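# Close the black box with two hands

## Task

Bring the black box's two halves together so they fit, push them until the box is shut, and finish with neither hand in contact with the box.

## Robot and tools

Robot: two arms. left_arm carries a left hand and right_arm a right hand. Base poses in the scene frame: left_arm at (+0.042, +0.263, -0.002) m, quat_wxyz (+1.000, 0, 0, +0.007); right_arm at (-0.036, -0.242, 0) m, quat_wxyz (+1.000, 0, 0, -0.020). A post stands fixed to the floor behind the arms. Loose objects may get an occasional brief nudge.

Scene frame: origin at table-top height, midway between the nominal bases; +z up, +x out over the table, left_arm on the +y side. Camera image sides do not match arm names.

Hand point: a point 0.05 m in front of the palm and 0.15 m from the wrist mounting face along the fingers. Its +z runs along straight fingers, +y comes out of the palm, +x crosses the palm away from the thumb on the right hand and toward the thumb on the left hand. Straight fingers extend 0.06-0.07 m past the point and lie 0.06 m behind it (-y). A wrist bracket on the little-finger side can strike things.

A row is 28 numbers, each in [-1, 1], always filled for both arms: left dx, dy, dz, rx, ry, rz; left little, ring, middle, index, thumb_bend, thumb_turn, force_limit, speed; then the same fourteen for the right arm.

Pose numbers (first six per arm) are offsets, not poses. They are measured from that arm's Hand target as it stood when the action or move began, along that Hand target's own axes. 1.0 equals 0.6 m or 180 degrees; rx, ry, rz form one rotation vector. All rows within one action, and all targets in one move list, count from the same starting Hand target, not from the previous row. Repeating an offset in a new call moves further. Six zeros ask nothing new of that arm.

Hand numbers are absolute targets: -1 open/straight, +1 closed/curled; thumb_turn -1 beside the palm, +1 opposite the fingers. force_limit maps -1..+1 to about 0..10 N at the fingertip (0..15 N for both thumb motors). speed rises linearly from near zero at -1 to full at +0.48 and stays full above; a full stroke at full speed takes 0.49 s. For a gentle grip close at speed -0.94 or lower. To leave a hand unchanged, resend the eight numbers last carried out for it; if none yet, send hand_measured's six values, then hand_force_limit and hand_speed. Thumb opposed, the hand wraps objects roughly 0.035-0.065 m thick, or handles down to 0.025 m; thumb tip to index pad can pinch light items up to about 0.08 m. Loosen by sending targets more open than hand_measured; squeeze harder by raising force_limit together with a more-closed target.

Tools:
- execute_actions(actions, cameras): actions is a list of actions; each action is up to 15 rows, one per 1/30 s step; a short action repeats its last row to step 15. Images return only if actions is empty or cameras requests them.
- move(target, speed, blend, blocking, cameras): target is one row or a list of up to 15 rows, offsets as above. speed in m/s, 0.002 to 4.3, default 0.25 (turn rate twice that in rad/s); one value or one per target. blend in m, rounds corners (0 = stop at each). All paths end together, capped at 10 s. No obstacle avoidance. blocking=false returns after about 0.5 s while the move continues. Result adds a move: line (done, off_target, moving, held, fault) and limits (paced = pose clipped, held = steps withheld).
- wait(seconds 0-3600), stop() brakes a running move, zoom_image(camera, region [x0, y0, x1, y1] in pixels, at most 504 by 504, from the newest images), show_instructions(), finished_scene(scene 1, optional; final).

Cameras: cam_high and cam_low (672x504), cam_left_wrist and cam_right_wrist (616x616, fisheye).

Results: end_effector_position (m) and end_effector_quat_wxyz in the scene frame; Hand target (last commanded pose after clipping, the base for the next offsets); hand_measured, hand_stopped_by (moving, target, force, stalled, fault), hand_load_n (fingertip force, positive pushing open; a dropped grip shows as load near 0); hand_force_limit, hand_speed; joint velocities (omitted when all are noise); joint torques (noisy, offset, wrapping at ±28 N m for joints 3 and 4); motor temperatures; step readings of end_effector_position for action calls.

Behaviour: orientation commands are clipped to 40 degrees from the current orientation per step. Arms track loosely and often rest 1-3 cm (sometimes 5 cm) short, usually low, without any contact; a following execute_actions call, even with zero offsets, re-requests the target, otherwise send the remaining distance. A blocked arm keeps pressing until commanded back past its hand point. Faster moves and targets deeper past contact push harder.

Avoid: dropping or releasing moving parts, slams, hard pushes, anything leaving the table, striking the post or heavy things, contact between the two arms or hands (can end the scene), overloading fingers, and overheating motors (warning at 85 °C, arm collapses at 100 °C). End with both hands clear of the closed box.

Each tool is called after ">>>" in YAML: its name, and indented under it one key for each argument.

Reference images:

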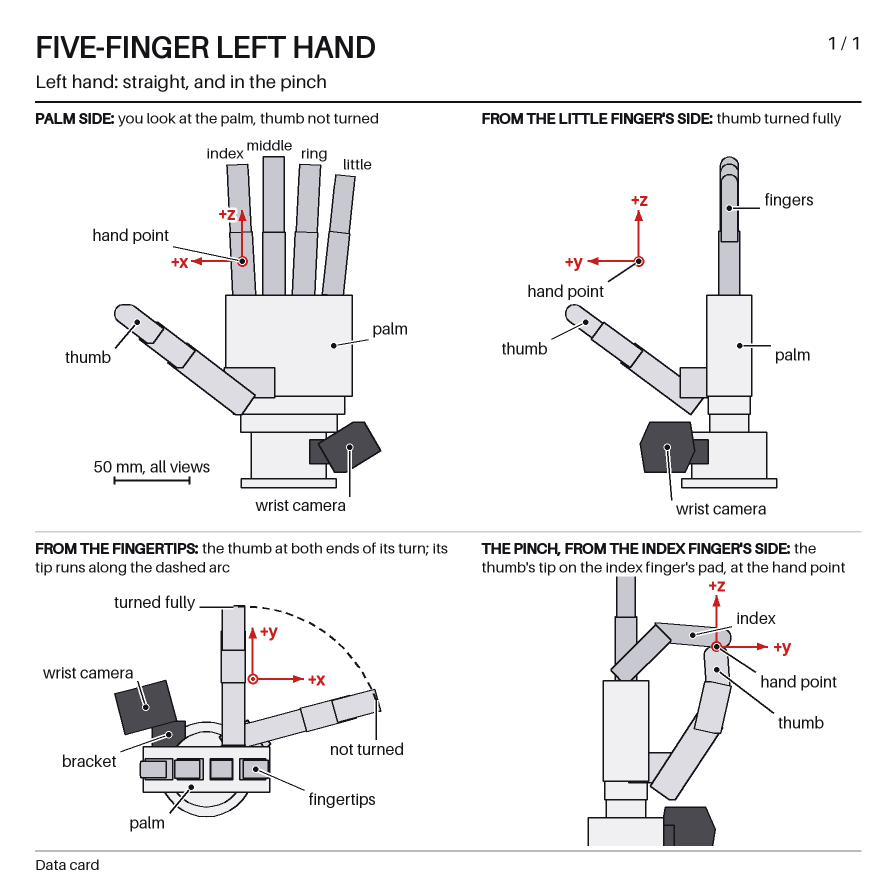

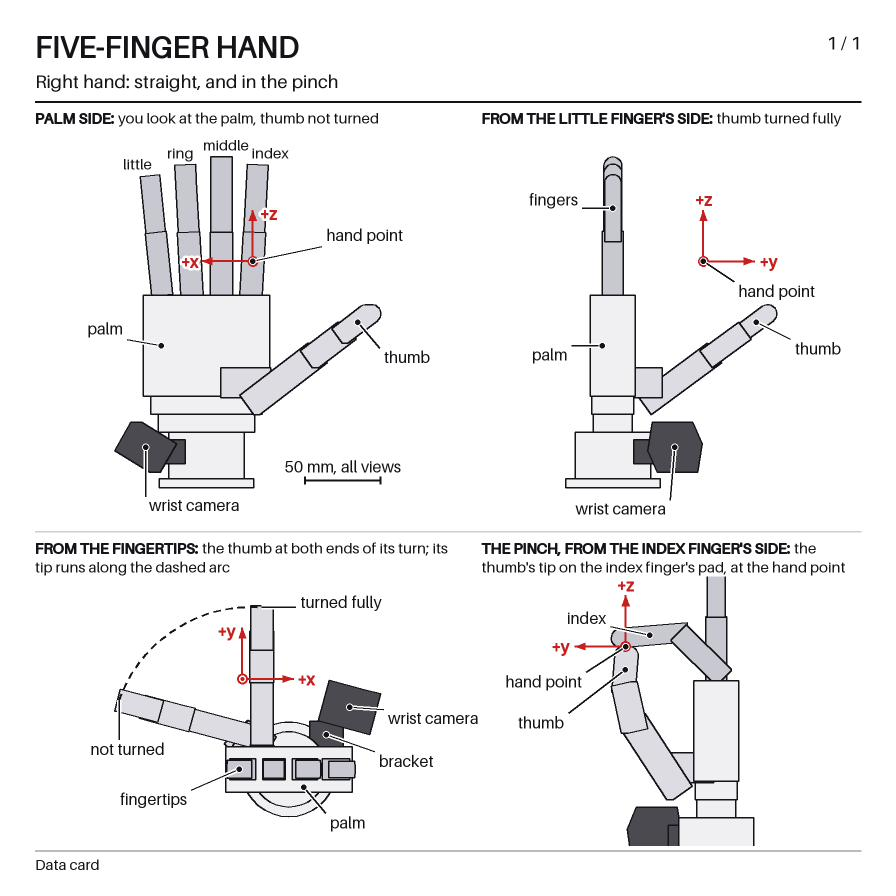

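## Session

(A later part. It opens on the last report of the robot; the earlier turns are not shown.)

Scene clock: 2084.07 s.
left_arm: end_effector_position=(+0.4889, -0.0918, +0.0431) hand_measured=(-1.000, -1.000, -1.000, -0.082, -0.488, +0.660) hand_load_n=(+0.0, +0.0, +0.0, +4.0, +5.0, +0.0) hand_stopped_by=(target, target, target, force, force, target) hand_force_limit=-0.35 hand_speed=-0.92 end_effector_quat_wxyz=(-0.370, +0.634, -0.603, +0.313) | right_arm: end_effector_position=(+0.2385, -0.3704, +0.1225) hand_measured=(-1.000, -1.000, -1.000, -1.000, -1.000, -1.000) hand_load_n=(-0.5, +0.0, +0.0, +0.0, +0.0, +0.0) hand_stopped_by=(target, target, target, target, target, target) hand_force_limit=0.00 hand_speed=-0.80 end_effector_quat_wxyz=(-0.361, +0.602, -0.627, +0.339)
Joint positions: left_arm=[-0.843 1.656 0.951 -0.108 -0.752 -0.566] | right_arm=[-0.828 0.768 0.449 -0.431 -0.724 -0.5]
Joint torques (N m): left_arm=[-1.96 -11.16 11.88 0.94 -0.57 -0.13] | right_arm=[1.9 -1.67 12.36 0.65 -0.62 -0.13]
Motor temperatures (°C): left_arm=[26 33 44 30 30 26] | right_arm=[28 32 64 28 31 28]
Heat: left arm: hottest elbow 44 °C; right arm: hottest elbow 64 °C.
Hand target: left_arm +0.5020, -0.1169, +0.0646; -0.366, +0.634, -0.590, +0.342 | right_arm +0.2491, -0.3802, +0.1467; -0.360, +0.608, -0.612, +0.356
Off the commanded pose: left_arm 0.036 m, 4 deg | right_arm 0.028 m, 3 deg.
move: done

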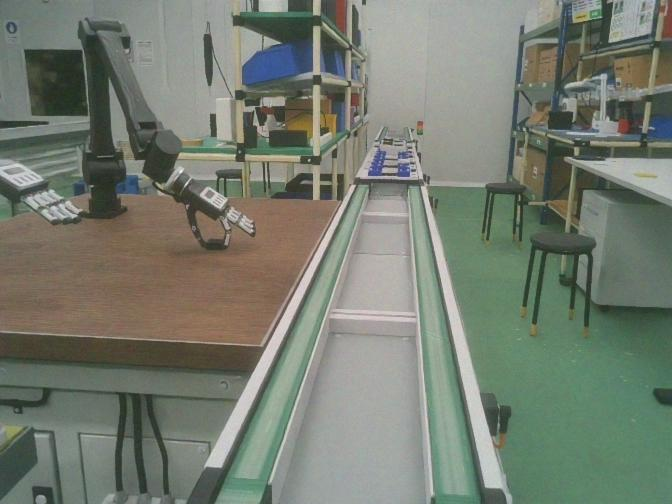

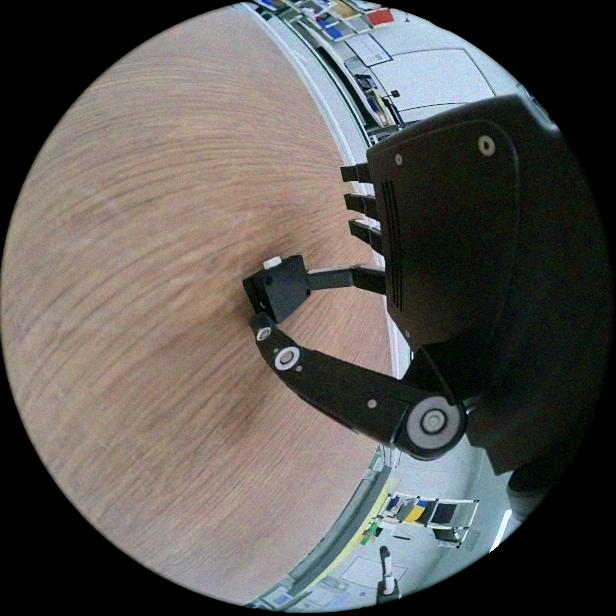

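>>> move:
  target: [0,0,0,0,0,0,-1,-1,-1,0.3,-0.35,0.66,0.1,-0.92, 0,0,0,0,0,0,-1,-1,-1,-1,-1,-1,0,-0.8]
  speed: 0.05
  cameras: ["cam_low","cam_right_wrist"]

>>> zoom_image:
  camera: "cam_right_wrist"
  region: [230, 245, 330, 345]

>>> zoom_image:
  camera: "cam_low"
  region: [195, 225, 235, 265]

Scene clock: 2090.27 s.
left_arm: end_effector_position=(+0.4889, -0.0918, +0.0431) hand_measured=(-1.000, -1.000, -1.000, -0.070, -0.484, +0.660) hand_load_n=(+0.0, +0.0, +0.0, +6.5, +8.5, +0.0) hand_stopped_by=(target, target, target, force, force, target) hand_force_limit=0.10 hand_speed=-0.92 end_effector_quat_wxyz=(-0.370, +0.634, -0.603, +0.313) | right_arm: end_effector_position=(+0.2385, -0.3704, +0.1225) hand_measured=(-1.000, -1.000, -1.000, -1.000, -1.000, -1.000) hand_load_n=(+0.0, +0.0, +0.0, +0.0, +0.0, +0.0) hand_stopped_by=(target, target, target, target, target, target) hand_force_limit=0.00 hand_speed=-0.80 end_effector_quat_wxyz=(-0.361, +0.602, -0.627, +0.339)
Joint positions: left_arm=[-0.843 1.656 0.951 -0.108 -0.752 -0.566] | right_arm=[-0.828 0.768 0.449 -0.431 -0.724 -0.5]
Joint torques (N m): left_arm=[-1.55 -10.93 11.86 0.96 -0.58 -0.14] | right_arm=[2.26 -1.9 12.34 0.54 -0.64 -0.14]
Motor temperatures (°C): left_arm=[26 33 44 30 30 26] | right_arm=[28 32 64 28 31 28]
Heat: left arm: hottest elbow 44 °C; right arm: hottest elbow 64 °C.
Hand target: left_arm +0.5020, -0.1169, +0.0646; -0.366, +0.634, -0.590, +0.342 | right_arm +0.2491, -0.3802, +0.1467; -0.360, +0.608, -0.612, +0.356
Off the commanded pose: left_arm 0.035 m, 4 deg | right_arm 0.028 m, 3 deg.
move: done

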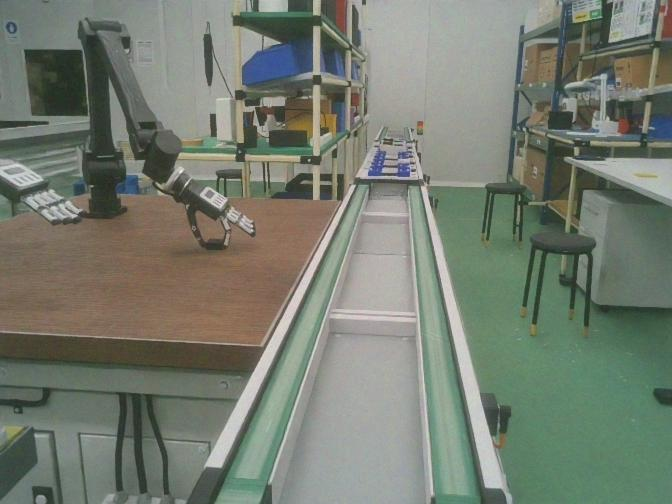

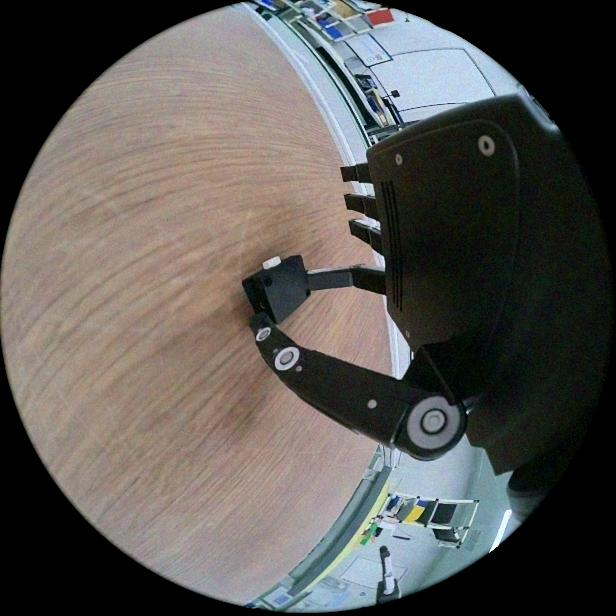

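Scaled by 5.040 from the camera's image (finer frame: 880x880).

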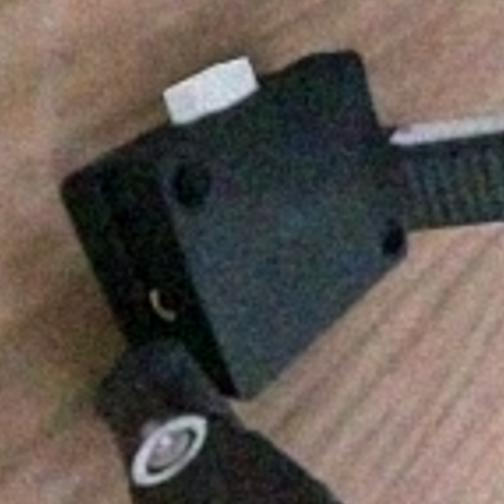

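Scaled by 12.600 from the camera's image (finer frame: 960x720).

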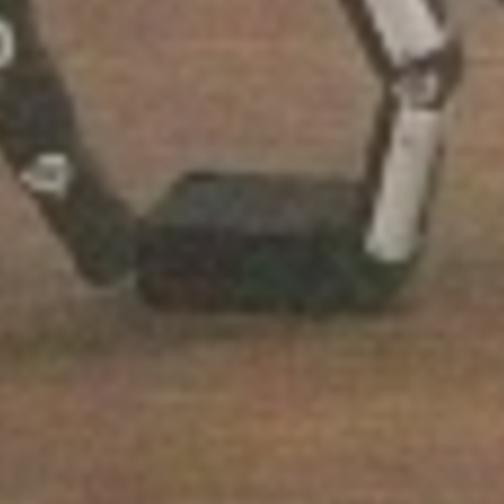

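>>> move:
  target:
    - [0,0,0,0,0,0,-1,-1,-1,-0.12,-0.5,0.66,0.1,-0.92, 0,0,0,0,0,0,-1,-1,-1,-1,-1,-1,0,-0.8]
    - [0,0,0,0,0,0,-1,-1,-1,-0.4,-0.65,0.66,0.1,-0.6, 0,0,0,0,0,0,-1,-1,-1,-1,-1,-1,0,-0.8]
  speed: 0.05
  cameras: ["cam_low","cam_right_wrist"]

>>> zoom_image:
  camera: "cam_right_wrist"
  region: [235, 245, 325, 335]

>>> zoom_image:
  camera: "cam_low"
  region: [200, 230, 230, 260]

Scene clock: 2101.73 s.
left_arm: end_effector_position=(+0.4889, -0.0918, +0.0431) hand_measured=(-1.000, -1.000, -1.000, -0.400, -0.650, +0.660) hand_load_n=(+0.0, +0.0, +0.0, +0.0, +0.0, +0.0) hand_stopped_by=(target, target, target, target, target, target) hand_force_limit=0.10 hand_speed=-0.60 end_effector_quat_wxyz=(-0.370, +0.634, -0.603, +0.313) | right_arm: end_effector_position=(+0.2385, -0.3704, +0.1225) hand_measured=(-1.000, -1.000, -1.000, -1.000, -1.000, -1.000) hand_load_n=(+0.0, +0.0, +0.0, +0.0, +0.0, +0.0) hand_stopped_by=(target, target, target, target, target, target) hand_force_limit=0.00 hand_speed=-0.80 end_effector_quat_wxyz=(-0.361, +0.602, -0.627, +0.339)
Joint positions: left_arm=[-0.843 1.656 0.951 -0.108 -0.752 -0.566] | right_arm=[-0.828 0.768 0.449 -0.431 -0.724 -0.5]
Joint torques (N m): left_arm=[-2.2 -10.34 11.71 1.06 -0.57 -0.14] | right_arm=[2.26 -1.9 12.41 0.65 -0.62 -0.15]
Motor temperatures (°C): left_arm=[26 33 45 30 30 26] | right_arm=[28 32 64 28 31 28]
Heat: left arm: hottest elbow 45 °C; right arm: hottest elbow 64 °C.
Hand target: left_arm +0.5020, -0.1169, +0.0646; -0.366, +0.634, -0.590, +0.342 | right_arm +0.2491, -0.3802, +0.1467; -0.360, +0.608, -0.612, +0.356
Off the commanded pose: left_arm 0.035 m, 4 deg | right_arm 0.028 m, 3 deg.
move: done; target 2's new numbers were sent with left_arm's hand 0.035 m and 4 deg from that target

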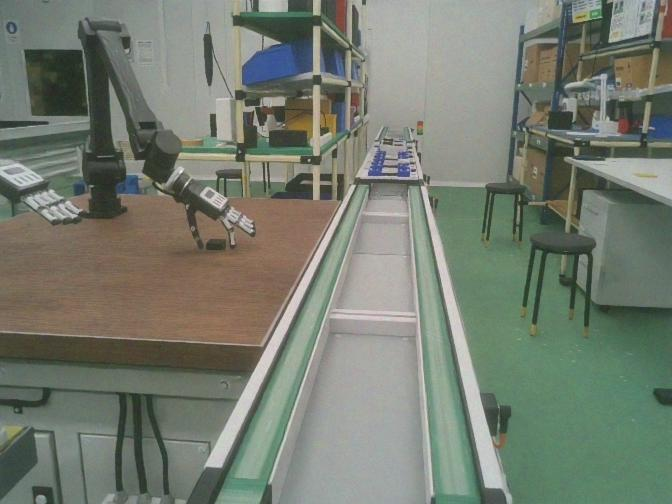

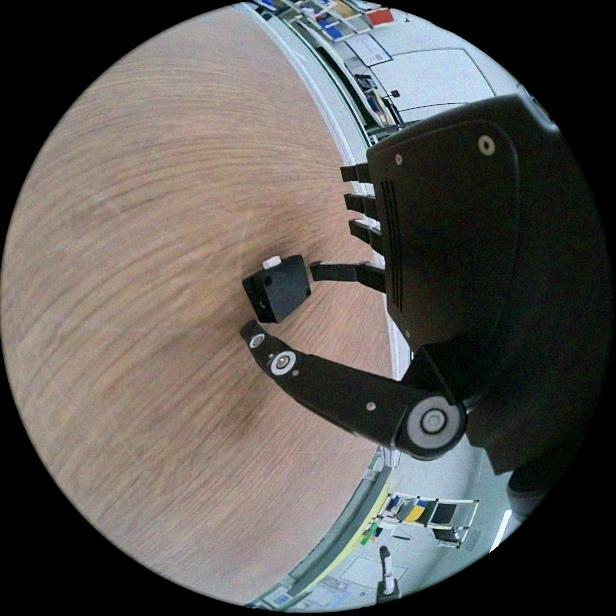

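Scaled by 5.600 from the camera's image (finer frame: 880x880).

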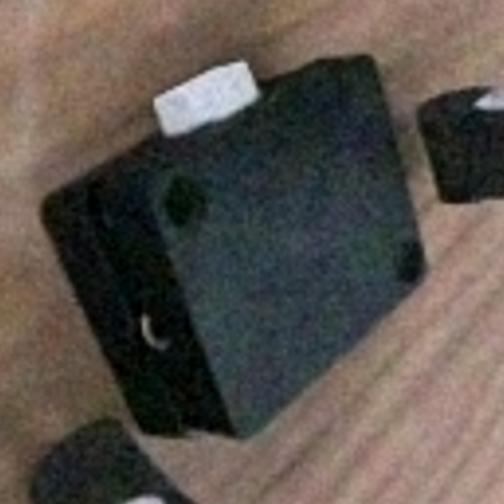

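Scaled by 16.800 from the camera's image (finer frame: 960x720).

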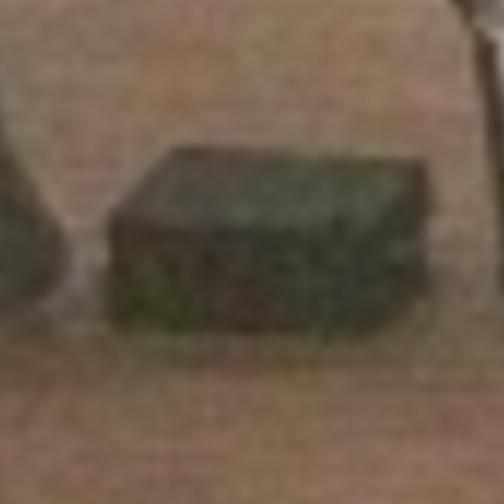

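>>> move:
  target:
    - [0,0,0,0,0,0,-1,-1,-1,-0.8,-0.9,0.66,0.1,-0.4, 0,0,0,0,0,0,-1,-1,-1,-1,-1,-1,0,-0.8]
    - [0.0042,-0.0876,-0.0457,0,0,0,-1,-1,-1,-0.8,-0.9,0.66,0.1,-0.4, 0,0,0,0,0,0,-1,-1,-1,-1,-1,-1,0,-0.8]
  speed: 0.08
  cameras: ["cam_high","cam_low","cam_right_wrist"]

>>> zoom_image:
  camera: "cam_right_wrist"
  region: [220, 260, 310, 350]

>>> zoom_image:
  camera: "cam_low"
  region: [200, 230, 230, 260]

Scene clock: 2116.87 s.
left_arm: end_effector_position=(+0.4953, -0.0986, +0.0939) hand_measured=(-1.000, -1.000, -1.000, -0.800, -0.900, +0.660) hand_load_n=(+0.0, +0.0, +0.0, +0.0, +0.0, +0.0) hand_stopped_by=(target, target, target, target, target, target) hand_force_limit=0.10 hand_speed=-0.40 end_effector_quat_wxyz=(-0.370, +0.634, -0.602, +0.314) | right_arm: end_effector_position=(+0.2385, -0.3704, +0.1225) hand_measured=(-1.000, -1.000, -1.000, -1.000, -1.000, -1.000) hand_load_n=(+0.0, +0.0, +0.0, +0.0, +0.0, +0.0) hand_stopped_by=(target, target, target, target, target, target) hand_force_limit=0.00 hand_speed=-0.80 end_effector_quat_wxyz=(-0.361, +0.602, -0.627, +0.339)
Joint positions: left_arm=[-0.843 1.592 1.031 -0.248 -0.753 -0.567] | right_arm=[-0.828 0.768 0.449 -0.431 -0.724 -0.5]
Joint torques (N m): left_arm=[-2.26 -11.99 12.57 0.51 -0.53 -0.11] | right_arm=[2.2 -1.79 12.37 0.58 -0.63 -0.13]
Motor temperatures (°C): left_arm=[26 33 45 30 30 26] | right_arm=[28 32 64 28 31 28]
Heat: left arm: hottest elbow 45 °C; right arm: hottest elbow 64 °C.
Hand target: left_arm +0.5046, -0.1192, +0.1238; -0.366, +0.634, -0.590, +0.342 | right_arm +0.2491, -0.3802, +0.1467; -0.360, +0.608, -0.612, +0.356
Off the commanded pose: left_arm 0.037 m, 3 deg | right_arm 0.028 m, 3 deg.
move: off_target (left_arm)

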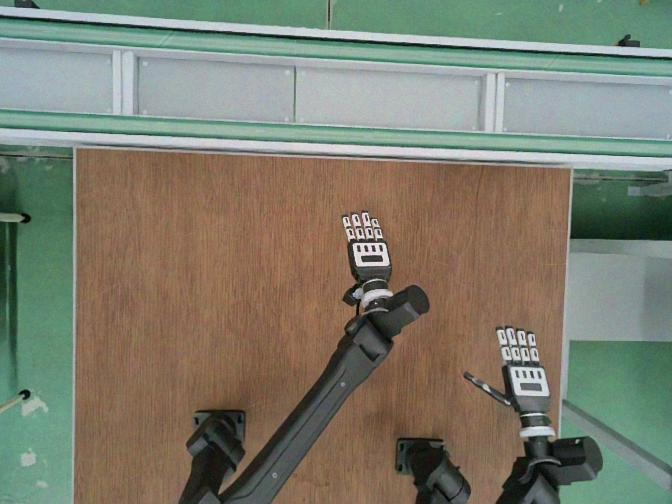

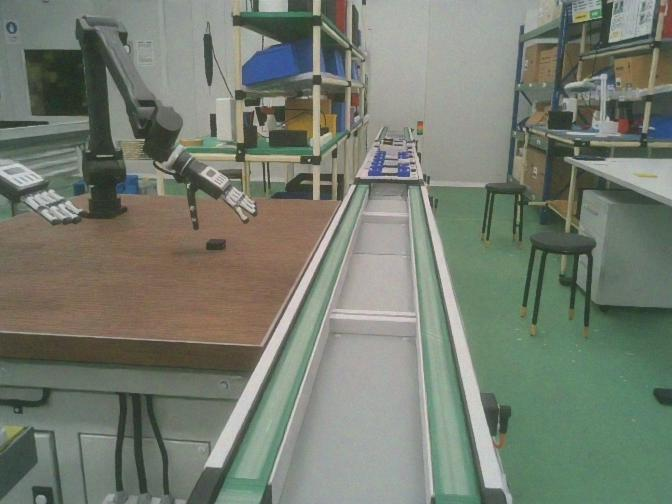

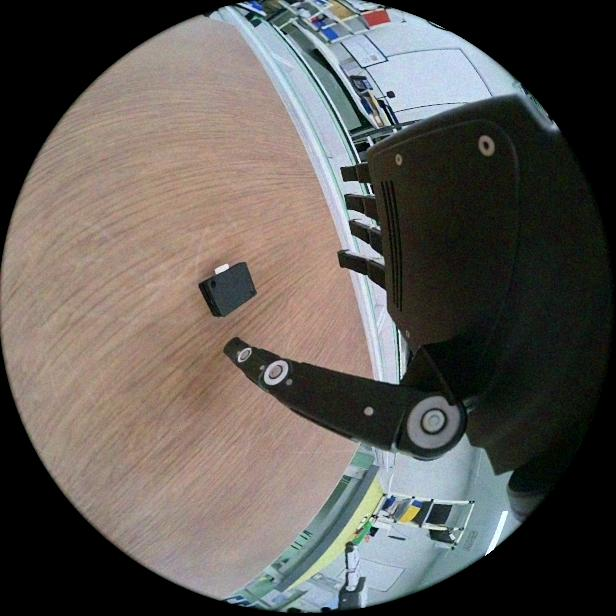

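Scaled by 5.600 from the camera's image (finer frame: 880x880).

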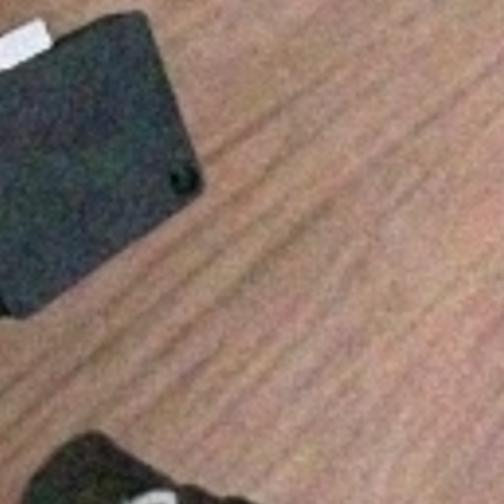

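Scaled by 16.800 from the camera's image (finer frame: 960x720).

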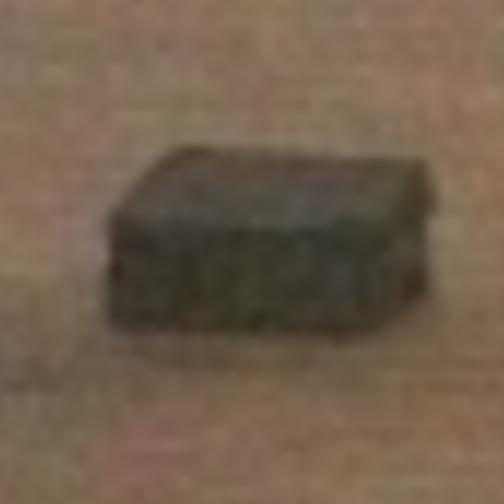

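>>> zoom_image:
  camera: "cam_right_wrist"
  region: [190, 255, 265, 330]

Scaled by 6.720 from the camera's image (finer frame: 880x880).

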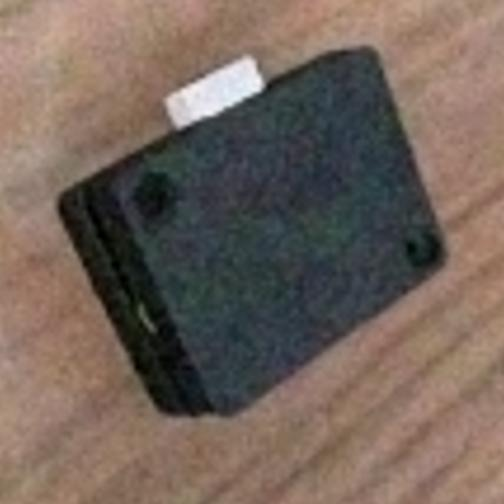

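>>> move:
  target:
    - [0,-0.0722,-0.0417,0,0,0,-1,-1,-1,-1,-1,-1,0.0,-0.3, 0,0,0,0,0,0,-1,-1,-1,-1,-1,-1,0,-0.8]
    - [-0.0905,0.0188,-0.1257,-0.1877,0.1283,0.1405,-1,-1,-1,-1,-1,-1,0.0,-0.3, 0,0,0,0,0,0,-1,-1,-1,-1,-1,-1,0,-0.8]
  speed: 0.15
  blend: [0.01,0]
  cameras: ["cam_high","cam_low","cam_right_wrist"]

>>> zoom_image:
  camera: "cam_high"
  region: [320, 220, 400, 300]

>>> zoom_image:
  camera: "cam_low"
  region: [160, 170, 260, 270]

Scene clock: 2134.03 s.
left_arm: end_effector_position=(+0.4081, -0.0631, +0.1308) hand_measured=(-1.000, -1.000, -1.000, -1.000, -1.000, -1.000) hand_load_n=(+0.0, +0.0, +0.0, +0.0, +0.0, +0.0) hand_stopped_by=(target, target, target, target, target, target) hand_force_limit=0.00 hand_speed=-0.30 end_effector_quat_wxyz=(+0.101, -0.489, +0.849, -0.170) | right_arm: end_effector_position=(+0.2385, -0.3704, +0.1225) hand_measured=(-1.000, -1.000, -1.000, -1.000, -1.000, -1.000) hand_load_n=(+0.0, +0.0, +0.0, +0.0, +0.0, -0.5) hand_stopped_by=(target, target, target, target, target, target) hand_force_limit=0.00 hand_speed=-0.80 end_effector_quat_wxyz=(-0.361, +0.602, -0.627, +0.339)
Joint positions: left_arm=[-0.687 1.521 1.233 -0.889 -0.063 -0.135] | right_arm=[-0.828 0.768 0.449 -0.431 -0.724 -0.5]
Joint torques (N m): left_arm=[0.32 -9.82 14.09 -0.02 0.16 -0.02] | right_arm=[1.96 -1.73 12.41 0.54 -0.63 -0.14]
Motor temperatures (°C): left_arm=[26 33 47 30 30 26] | right_arm=[28 32 64 28 31 28]
Heat: left arm: hottest elbow 47 °C; right arm: hottest elbow 64 °C.
Hand target: left_arm +0.4298, -0.0701, +0.1516; +0.110, -0.490, +0.844, -0.189 | right_arm +0.2491, -0.3802, +0.1467; -0.360, +0.608, -0.612, +0.356
Off the commanded pose: left_arm 0.031 m, 3 deg | right_arm 0.028 m, 3 deg.
move: off_target (left_arm)

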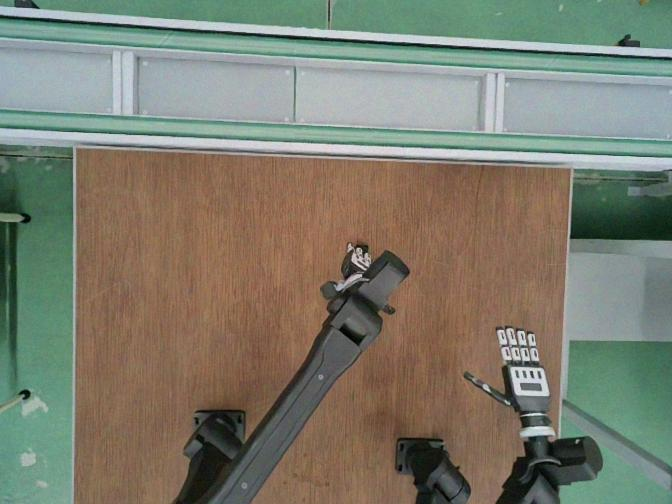

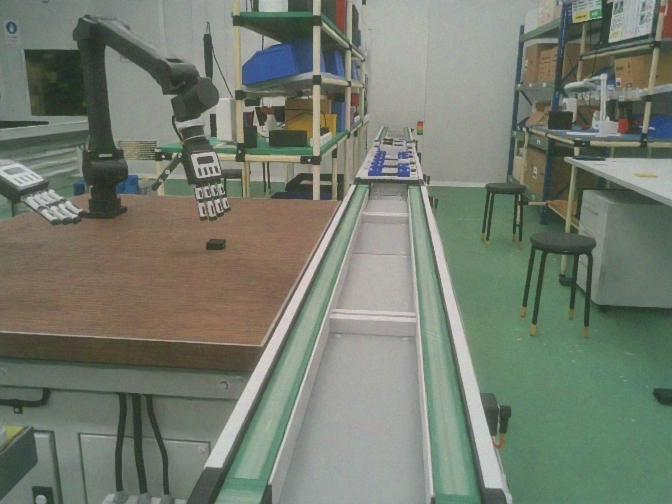

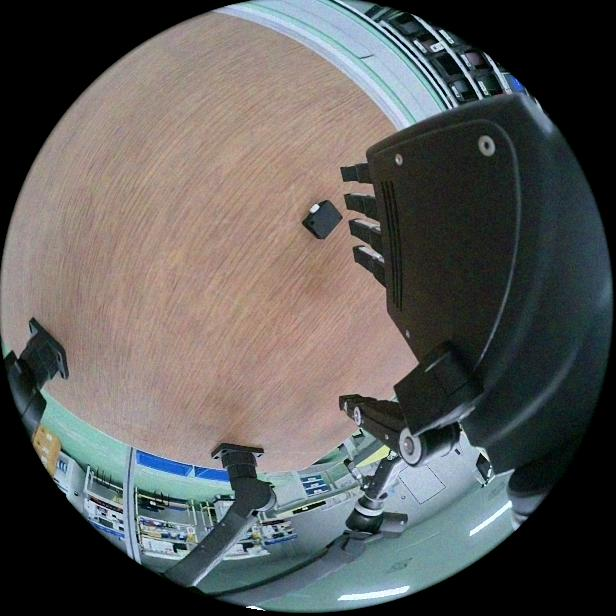

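Scaled by 6.300 from the camera's image (finer frame: 960x720).

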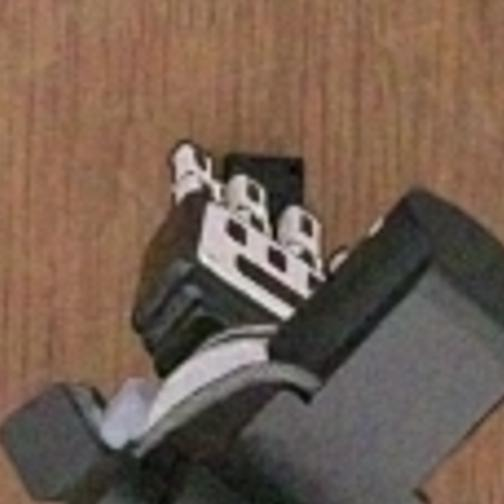

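Scaled by 5.040 from the camera's image (finer frame: 960x720).

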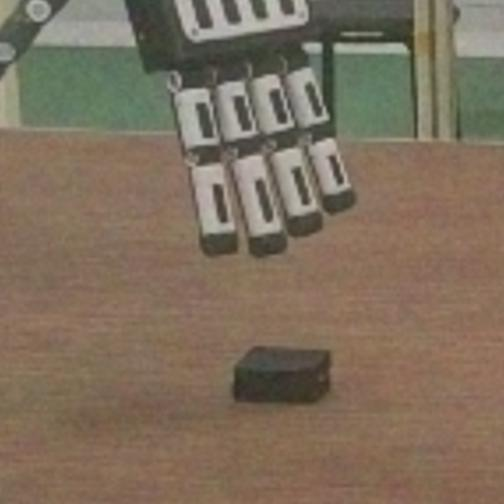

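>>> move:
  target: [-0.0006,0.0108,0.0611,0,0,0,-1,-1,-1,-1,-1,-1,0.0,-0.3, 0,0,0,0,0,0,-1,-1,-1,-1,-1,-1,0,-0.8]
  speed: 0.08
  cameras: ["cam_high","cam_low","cam_right_wrist"]

>>> zoom_image:
  camera: "cam_high"
  region: [340, 230, 390, 280]

>>> zoom_image:
  camera: "cam_low"
  region: [190, 210, 250, 270]

>>> zoom_image:
  camera: "cam_right_wrist"
  region: [290, 150, 390, 250]

Scene clock: 2157.90 s.
left_arm: end_effector_position=(+0.4232, -0.0735, +0.1074) hand_measured=(-1.000, -1.000, -1.000, -1.000, -1.000, -1.000) hand_load_n=(+0.0, +0.0, +0.0, +0.0, +0.0, +0.0) hand_stopped_by=(target, target, target, target, target, target) hand_force_limit=0.00 hand_speed=-0.30 end_effector_quat_wxyz=(+0.104, -0.488, +0.849, -0.176) | right_arm: end_effector_position=(+0.2385, -0.3704, +0.1225) hand_measured=(-1.000, -1.000, -1.000, -1.000, -1.000, -1.000) hand_load_n=(+0.0, +0.0, +0.0, +0.0, +0.0, +0.0) hand_stopped_by=(target, target, target, target, target, target) hand_force_limit=0.00 hand_speed=-0.80 end_effector_quat_wxyz=(-0.361, +0.602, -0.627, +0.339)
Joint positions: left_arm=[-0.684 1.578 1.233 -0.819 -0.062 -0.131] | right_arm=[-0.828 0.768 0.449 -0.431 -0.724 -0.5]
Joint torques (N m): left_arm=[0.56 -11.22 10.93 0.59 0.11 0.06] | right_arm=[2.26 -1.85 12.4 0.58 -0.62 -0.16]
Motor temperatures (°C): left_arm=[26 33 50 30 30 26] | right_arm=[28 32 64 28 31 28]
Heat: left arm: hottest elbow 50 °C; right arm: hottest elbow 64 °C.
Hand target: left_arm +0.4386, -0.0745, +0.1156; +0.110, -0.490, +0.844, -0.189 | right_arm +0.2491, -0.3802, +0.1467; -0.360, +0.608, -0.612, +0.356
Off the commanded pose: left_arm 0.017 m, 2 deg | right_arm 0.028 m, 3 deg.
move: off_target (left_arm)

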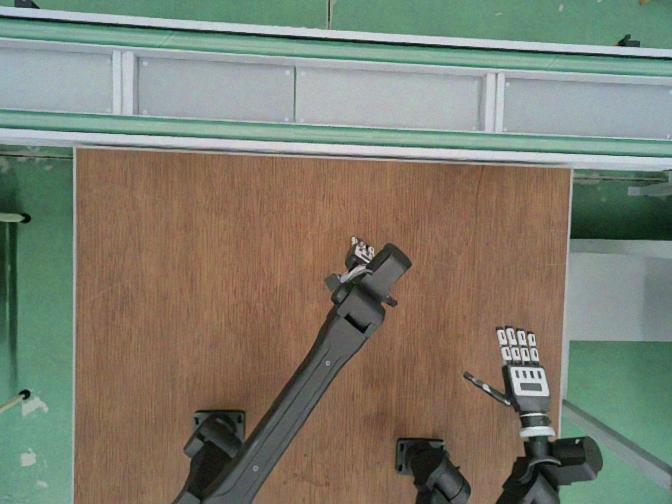

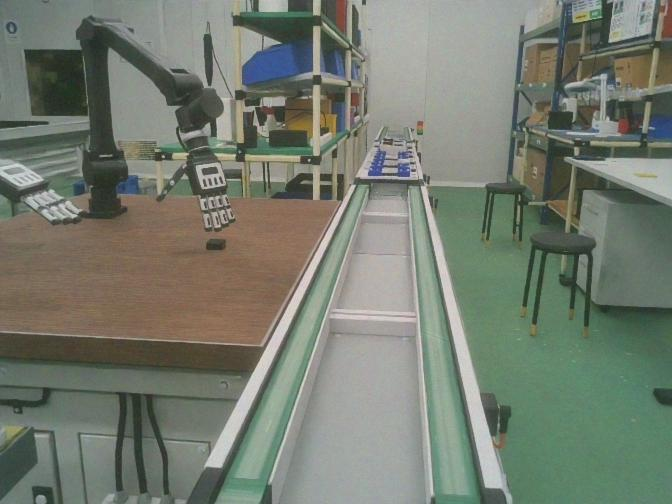

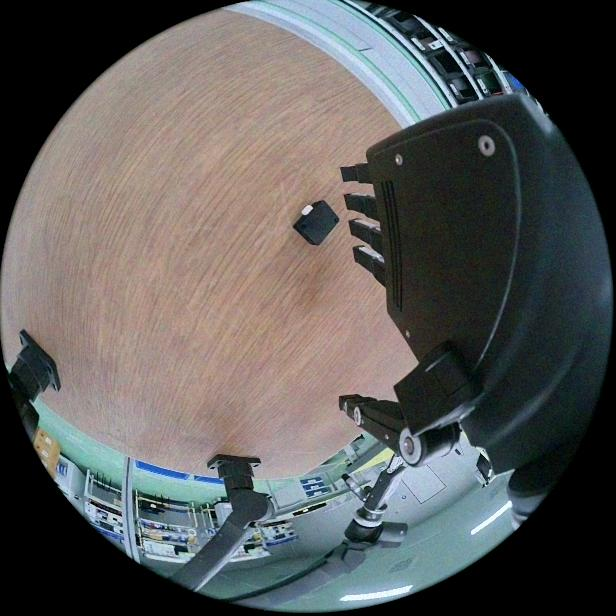

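Scaled by 10.080 from the camera's image (finer frame: 960x720).

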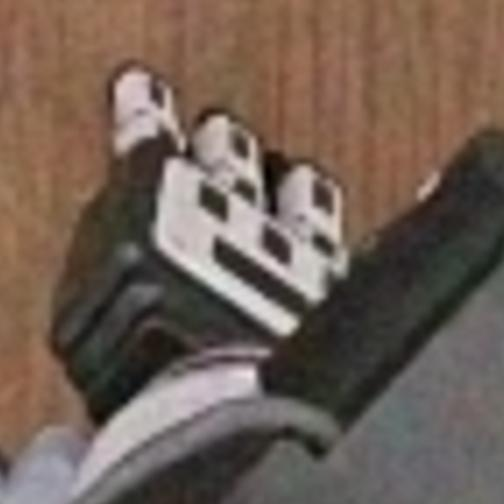

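Scaled by 8.400 from the camera's image (finer frame: 960x720).

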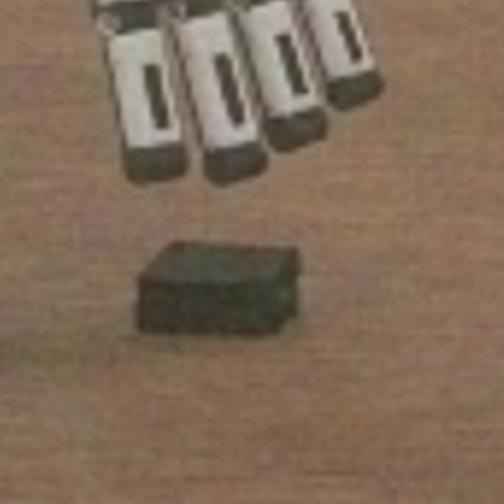

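Scaled by 5.040 from the camera's image (finer frame: 880x880).

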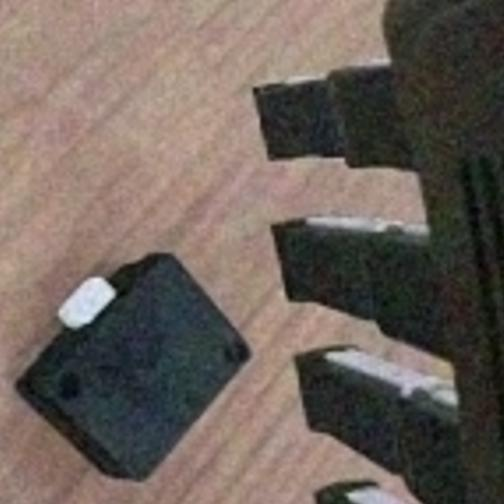

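>>> move:
  target: [-0.0063,0.0258,0.0102,0,0,0,-1,-1,-1,-1,-1,-1,0.0,-0.3, 0,0,0,0,0,0,-1,-1,-1,-1,-1,-1,0,-0.8]
  speed: 0.06
  cameras: ["cam_high","cam_low","cam_right_wrist"]

>>> zoom_image:
  camera: "cam_low"
  region: [190, 210, 250, 270]

>>> zoom_image:
  camera: "cam_right_wrist"
  region: [290, 150, 390, 250]

Scene clock: 2170.83 s.
left_arm: end_effector_position=(+0.4238, -0.0711, +0.0982) hand_measured=(-1.000, -1.000, -1.000, -1.000, -1.000, -1.000) hand_load_n=(+0.0, +0.0, +0.0, +0.0, +0.0, +0.0) hand_stopped_by=(target, target, target, target, target, target) hand_force_limit=0.00 hand_speed=-0.30 end_effector_quat_wxyz=(+0.105, -0.488, +0.848, -0.180) | right_arm: end_effector_position=(+0.2385, -0.3704, +0.1225) hand_measured=(-1.000, -1.000, -1.000, -1.000, -1.000, -1.000) hand_load_n=(+0.0, +0.0, +0.0, +0.0, +0.0, +0.0) hand_stopped_by=(target, target, target, target, target, target) hand_force_limit=0.00 hand_speed=-0.80 end_effector_quat_wxyz=(-0.361, +0.602, -0.627, +0.339)
Joint positions: left_arm=[-0.679 1.578 1.205 -0.782 -0.059 -0.127] | right_arm=[-0.828 0.768 0.449 -0.431 -0.724 -0.5]
Joint torques (N m): left_arm=[0.03 -11.93 8.57 0.72 0.13 -0.02] | right_arm=[2.14 -1.67 12.42 0.57 -0.62 -0.15]
Motor temperatures (°C): left_arm=[26 33 49 30 30 26] | right_arm=[28 32 64 28 31 28]
Heat: left arm: hottest elbow 49 °C; right arm: hottest elbow 64 °C.
Hand target: left_arm +0.4306, -0.0657, +0.1036; +0.110, -0.490, +0.844, -0.189 | right_arm +0.2491, -0.3802, +0.1467; -0.360, +0.608, -0.612, +0.356
Off the commanded pose: left_arm 0.010 m, 1 deg | right_arm 0.028 m, 3 deg.
move: done

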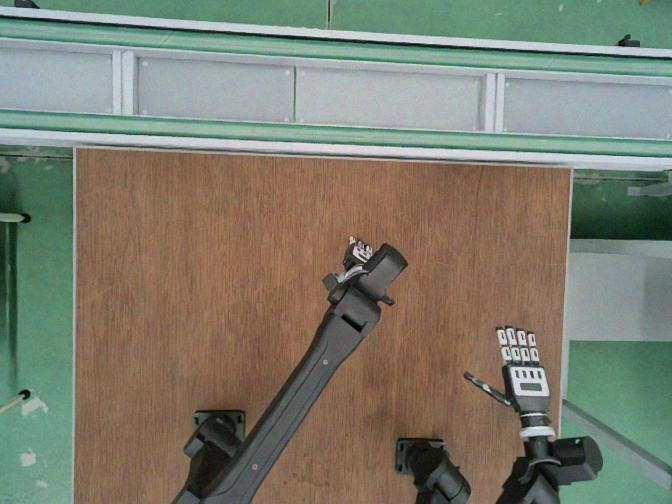

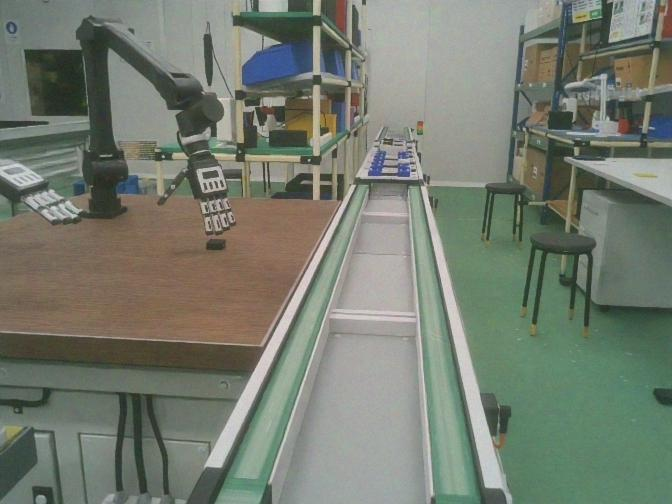

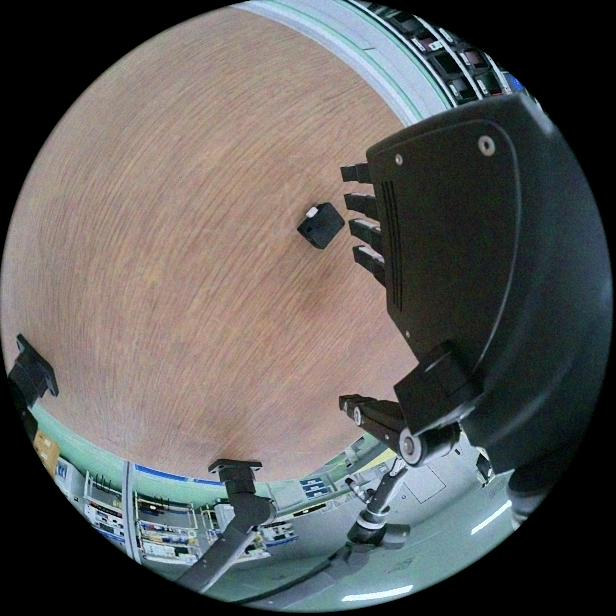

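Scaled by 8.400 from the camera's image (finer frame: 960x720).

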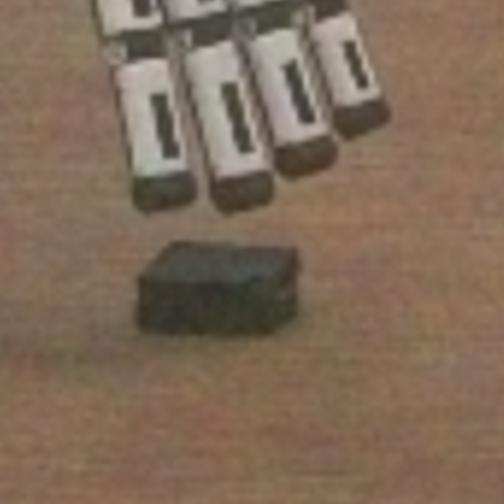

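Scaled by 5.040 from the camera's image (finer frame: 880x880).

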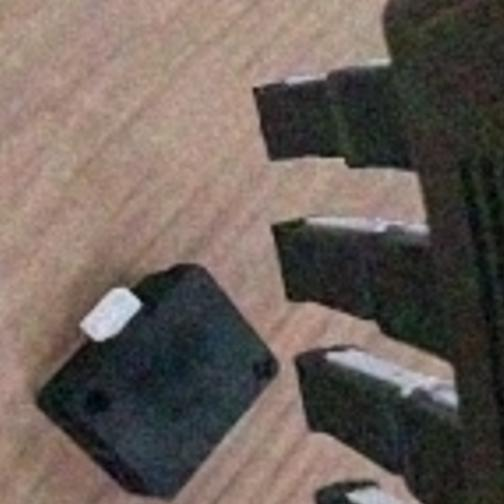

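>>> move:
  target: [-0.004,0.022,0.0007,0,0,0,-1,-1,-1,-1,-1,-1,0.0,-0.3, 0,0,0,0,0,0,-1,-1,-1,-1,-1,-1,0,-0.8]
  speed: 0.06
  cameras: ["cam_high","cam_low","cam_right_wrist"]

>>> zoom_image:
  camera: "cam_low"
  region: [190, 210, 250, 270]

>>> zoom_image:
  camera: "cam_right_wrist"
  region: [290, 170, 390, 270]

Scene clock: 2175.20 s.
left_arm: end_effector_position=(+0.4147, -0.0632, +0.0899) hand_measured=(-1.000, -1.000, -1.000, -1.000, -1.000, -1.000) hand_load_n=(+0.0, +0.0, +0.0, +0.0, +0.0, +0.0) hand_stopped_by=(target, target, target, target, target, target) hand_force_limit=0.00 hand_speed=-0.30 end_effector_quat_wxyz=(+0.104, -0.488, +0.848, -0.178) | right_arm: end_effector_position=(+0.2385, -0.3704, +0.1225) hand_measured=(-1.000, -1.000, -1.000, -1.000, -1.000, -1.000) hand_load_n=(+0.0, +0.0, +0.0, -0.5, +0.0, +0.0) hand_stopped_by=(target, target, target, target, target, target) hand_force_limit=0.00 hand_speed=-0.80 end_effector_quat_wxyz=(-0.361, +0.602, -0.627, +0.339)
Joint positions: left_arm=[-0.678 1.56 1.161 -0.761 -0.059 -0.126] | right_arm=[-0.828 0.768 0.449 -0.431 -0.724 -0.5]
Joint torques (N m): left_arm=[0.26 -11.75 8.5 0.81 0.17 0.01] | right_arm=[2.14 -1.67 12.31 0.57 -0.61 -0.14]
Motor temperatures (°C): left_arm=[26 34 48 30 30 26] | right_arm=[28 32 64 28 31 28]
Heat: left arm: hottest elbow 48 °C; right arm: hottest elbow 64 °C.
Hand target: left_arm +0.4216, -0.0577, +0.0975; +0.110, -0.490, +0.844, -0.189 | right_arm +0.2491, -0.3802, +0.1467; -0.360, +0.608, -0.612, +0.356
Off the commanded pose: left_arm 0.012 m, 2 deg | right_arm 0.028 m, 3 deg.
move: off_target (left_arm)

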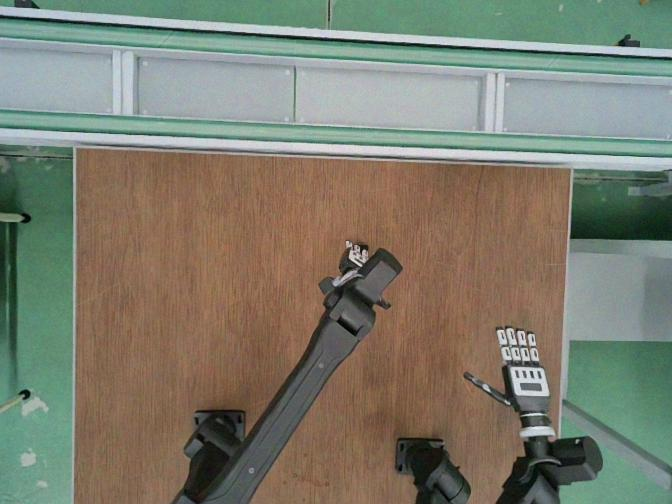

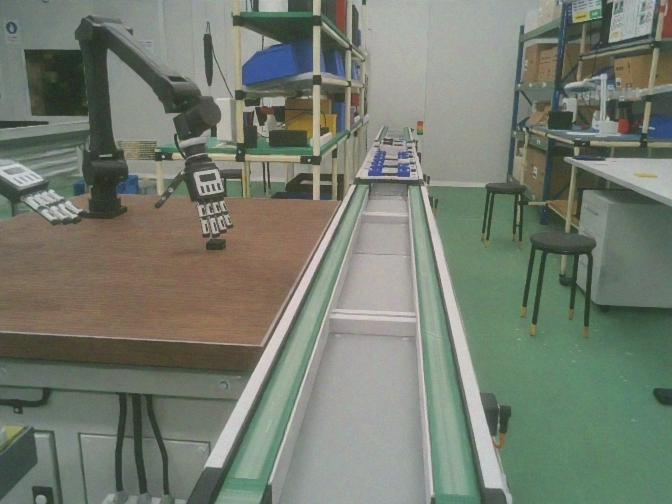

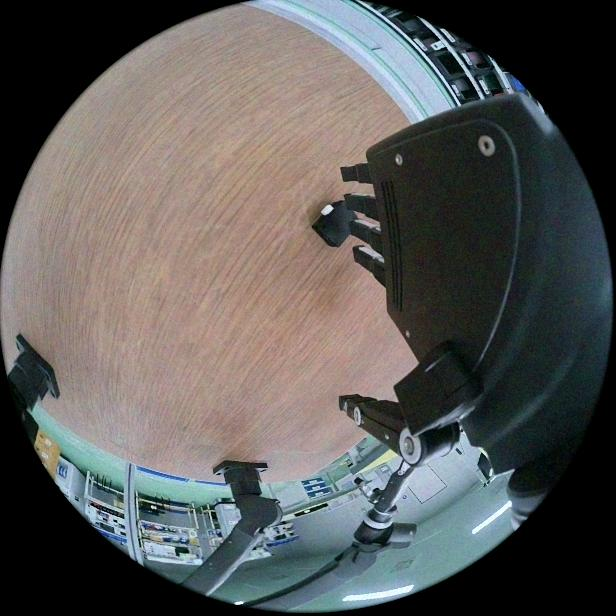

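Scaled by 8.400 from the camera's image (finer frame: 960x720).

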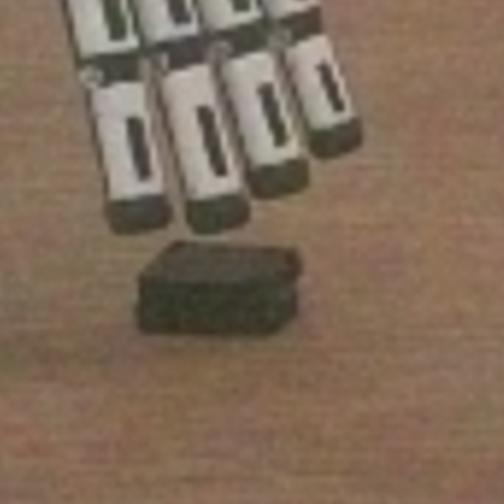

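Scaled by 5.040 from the camera's image (finer frame: 880x880).

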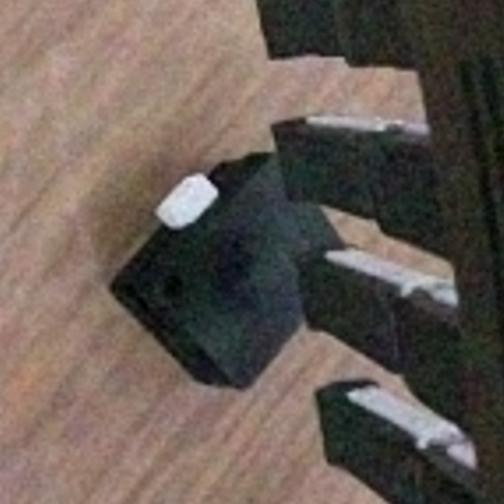

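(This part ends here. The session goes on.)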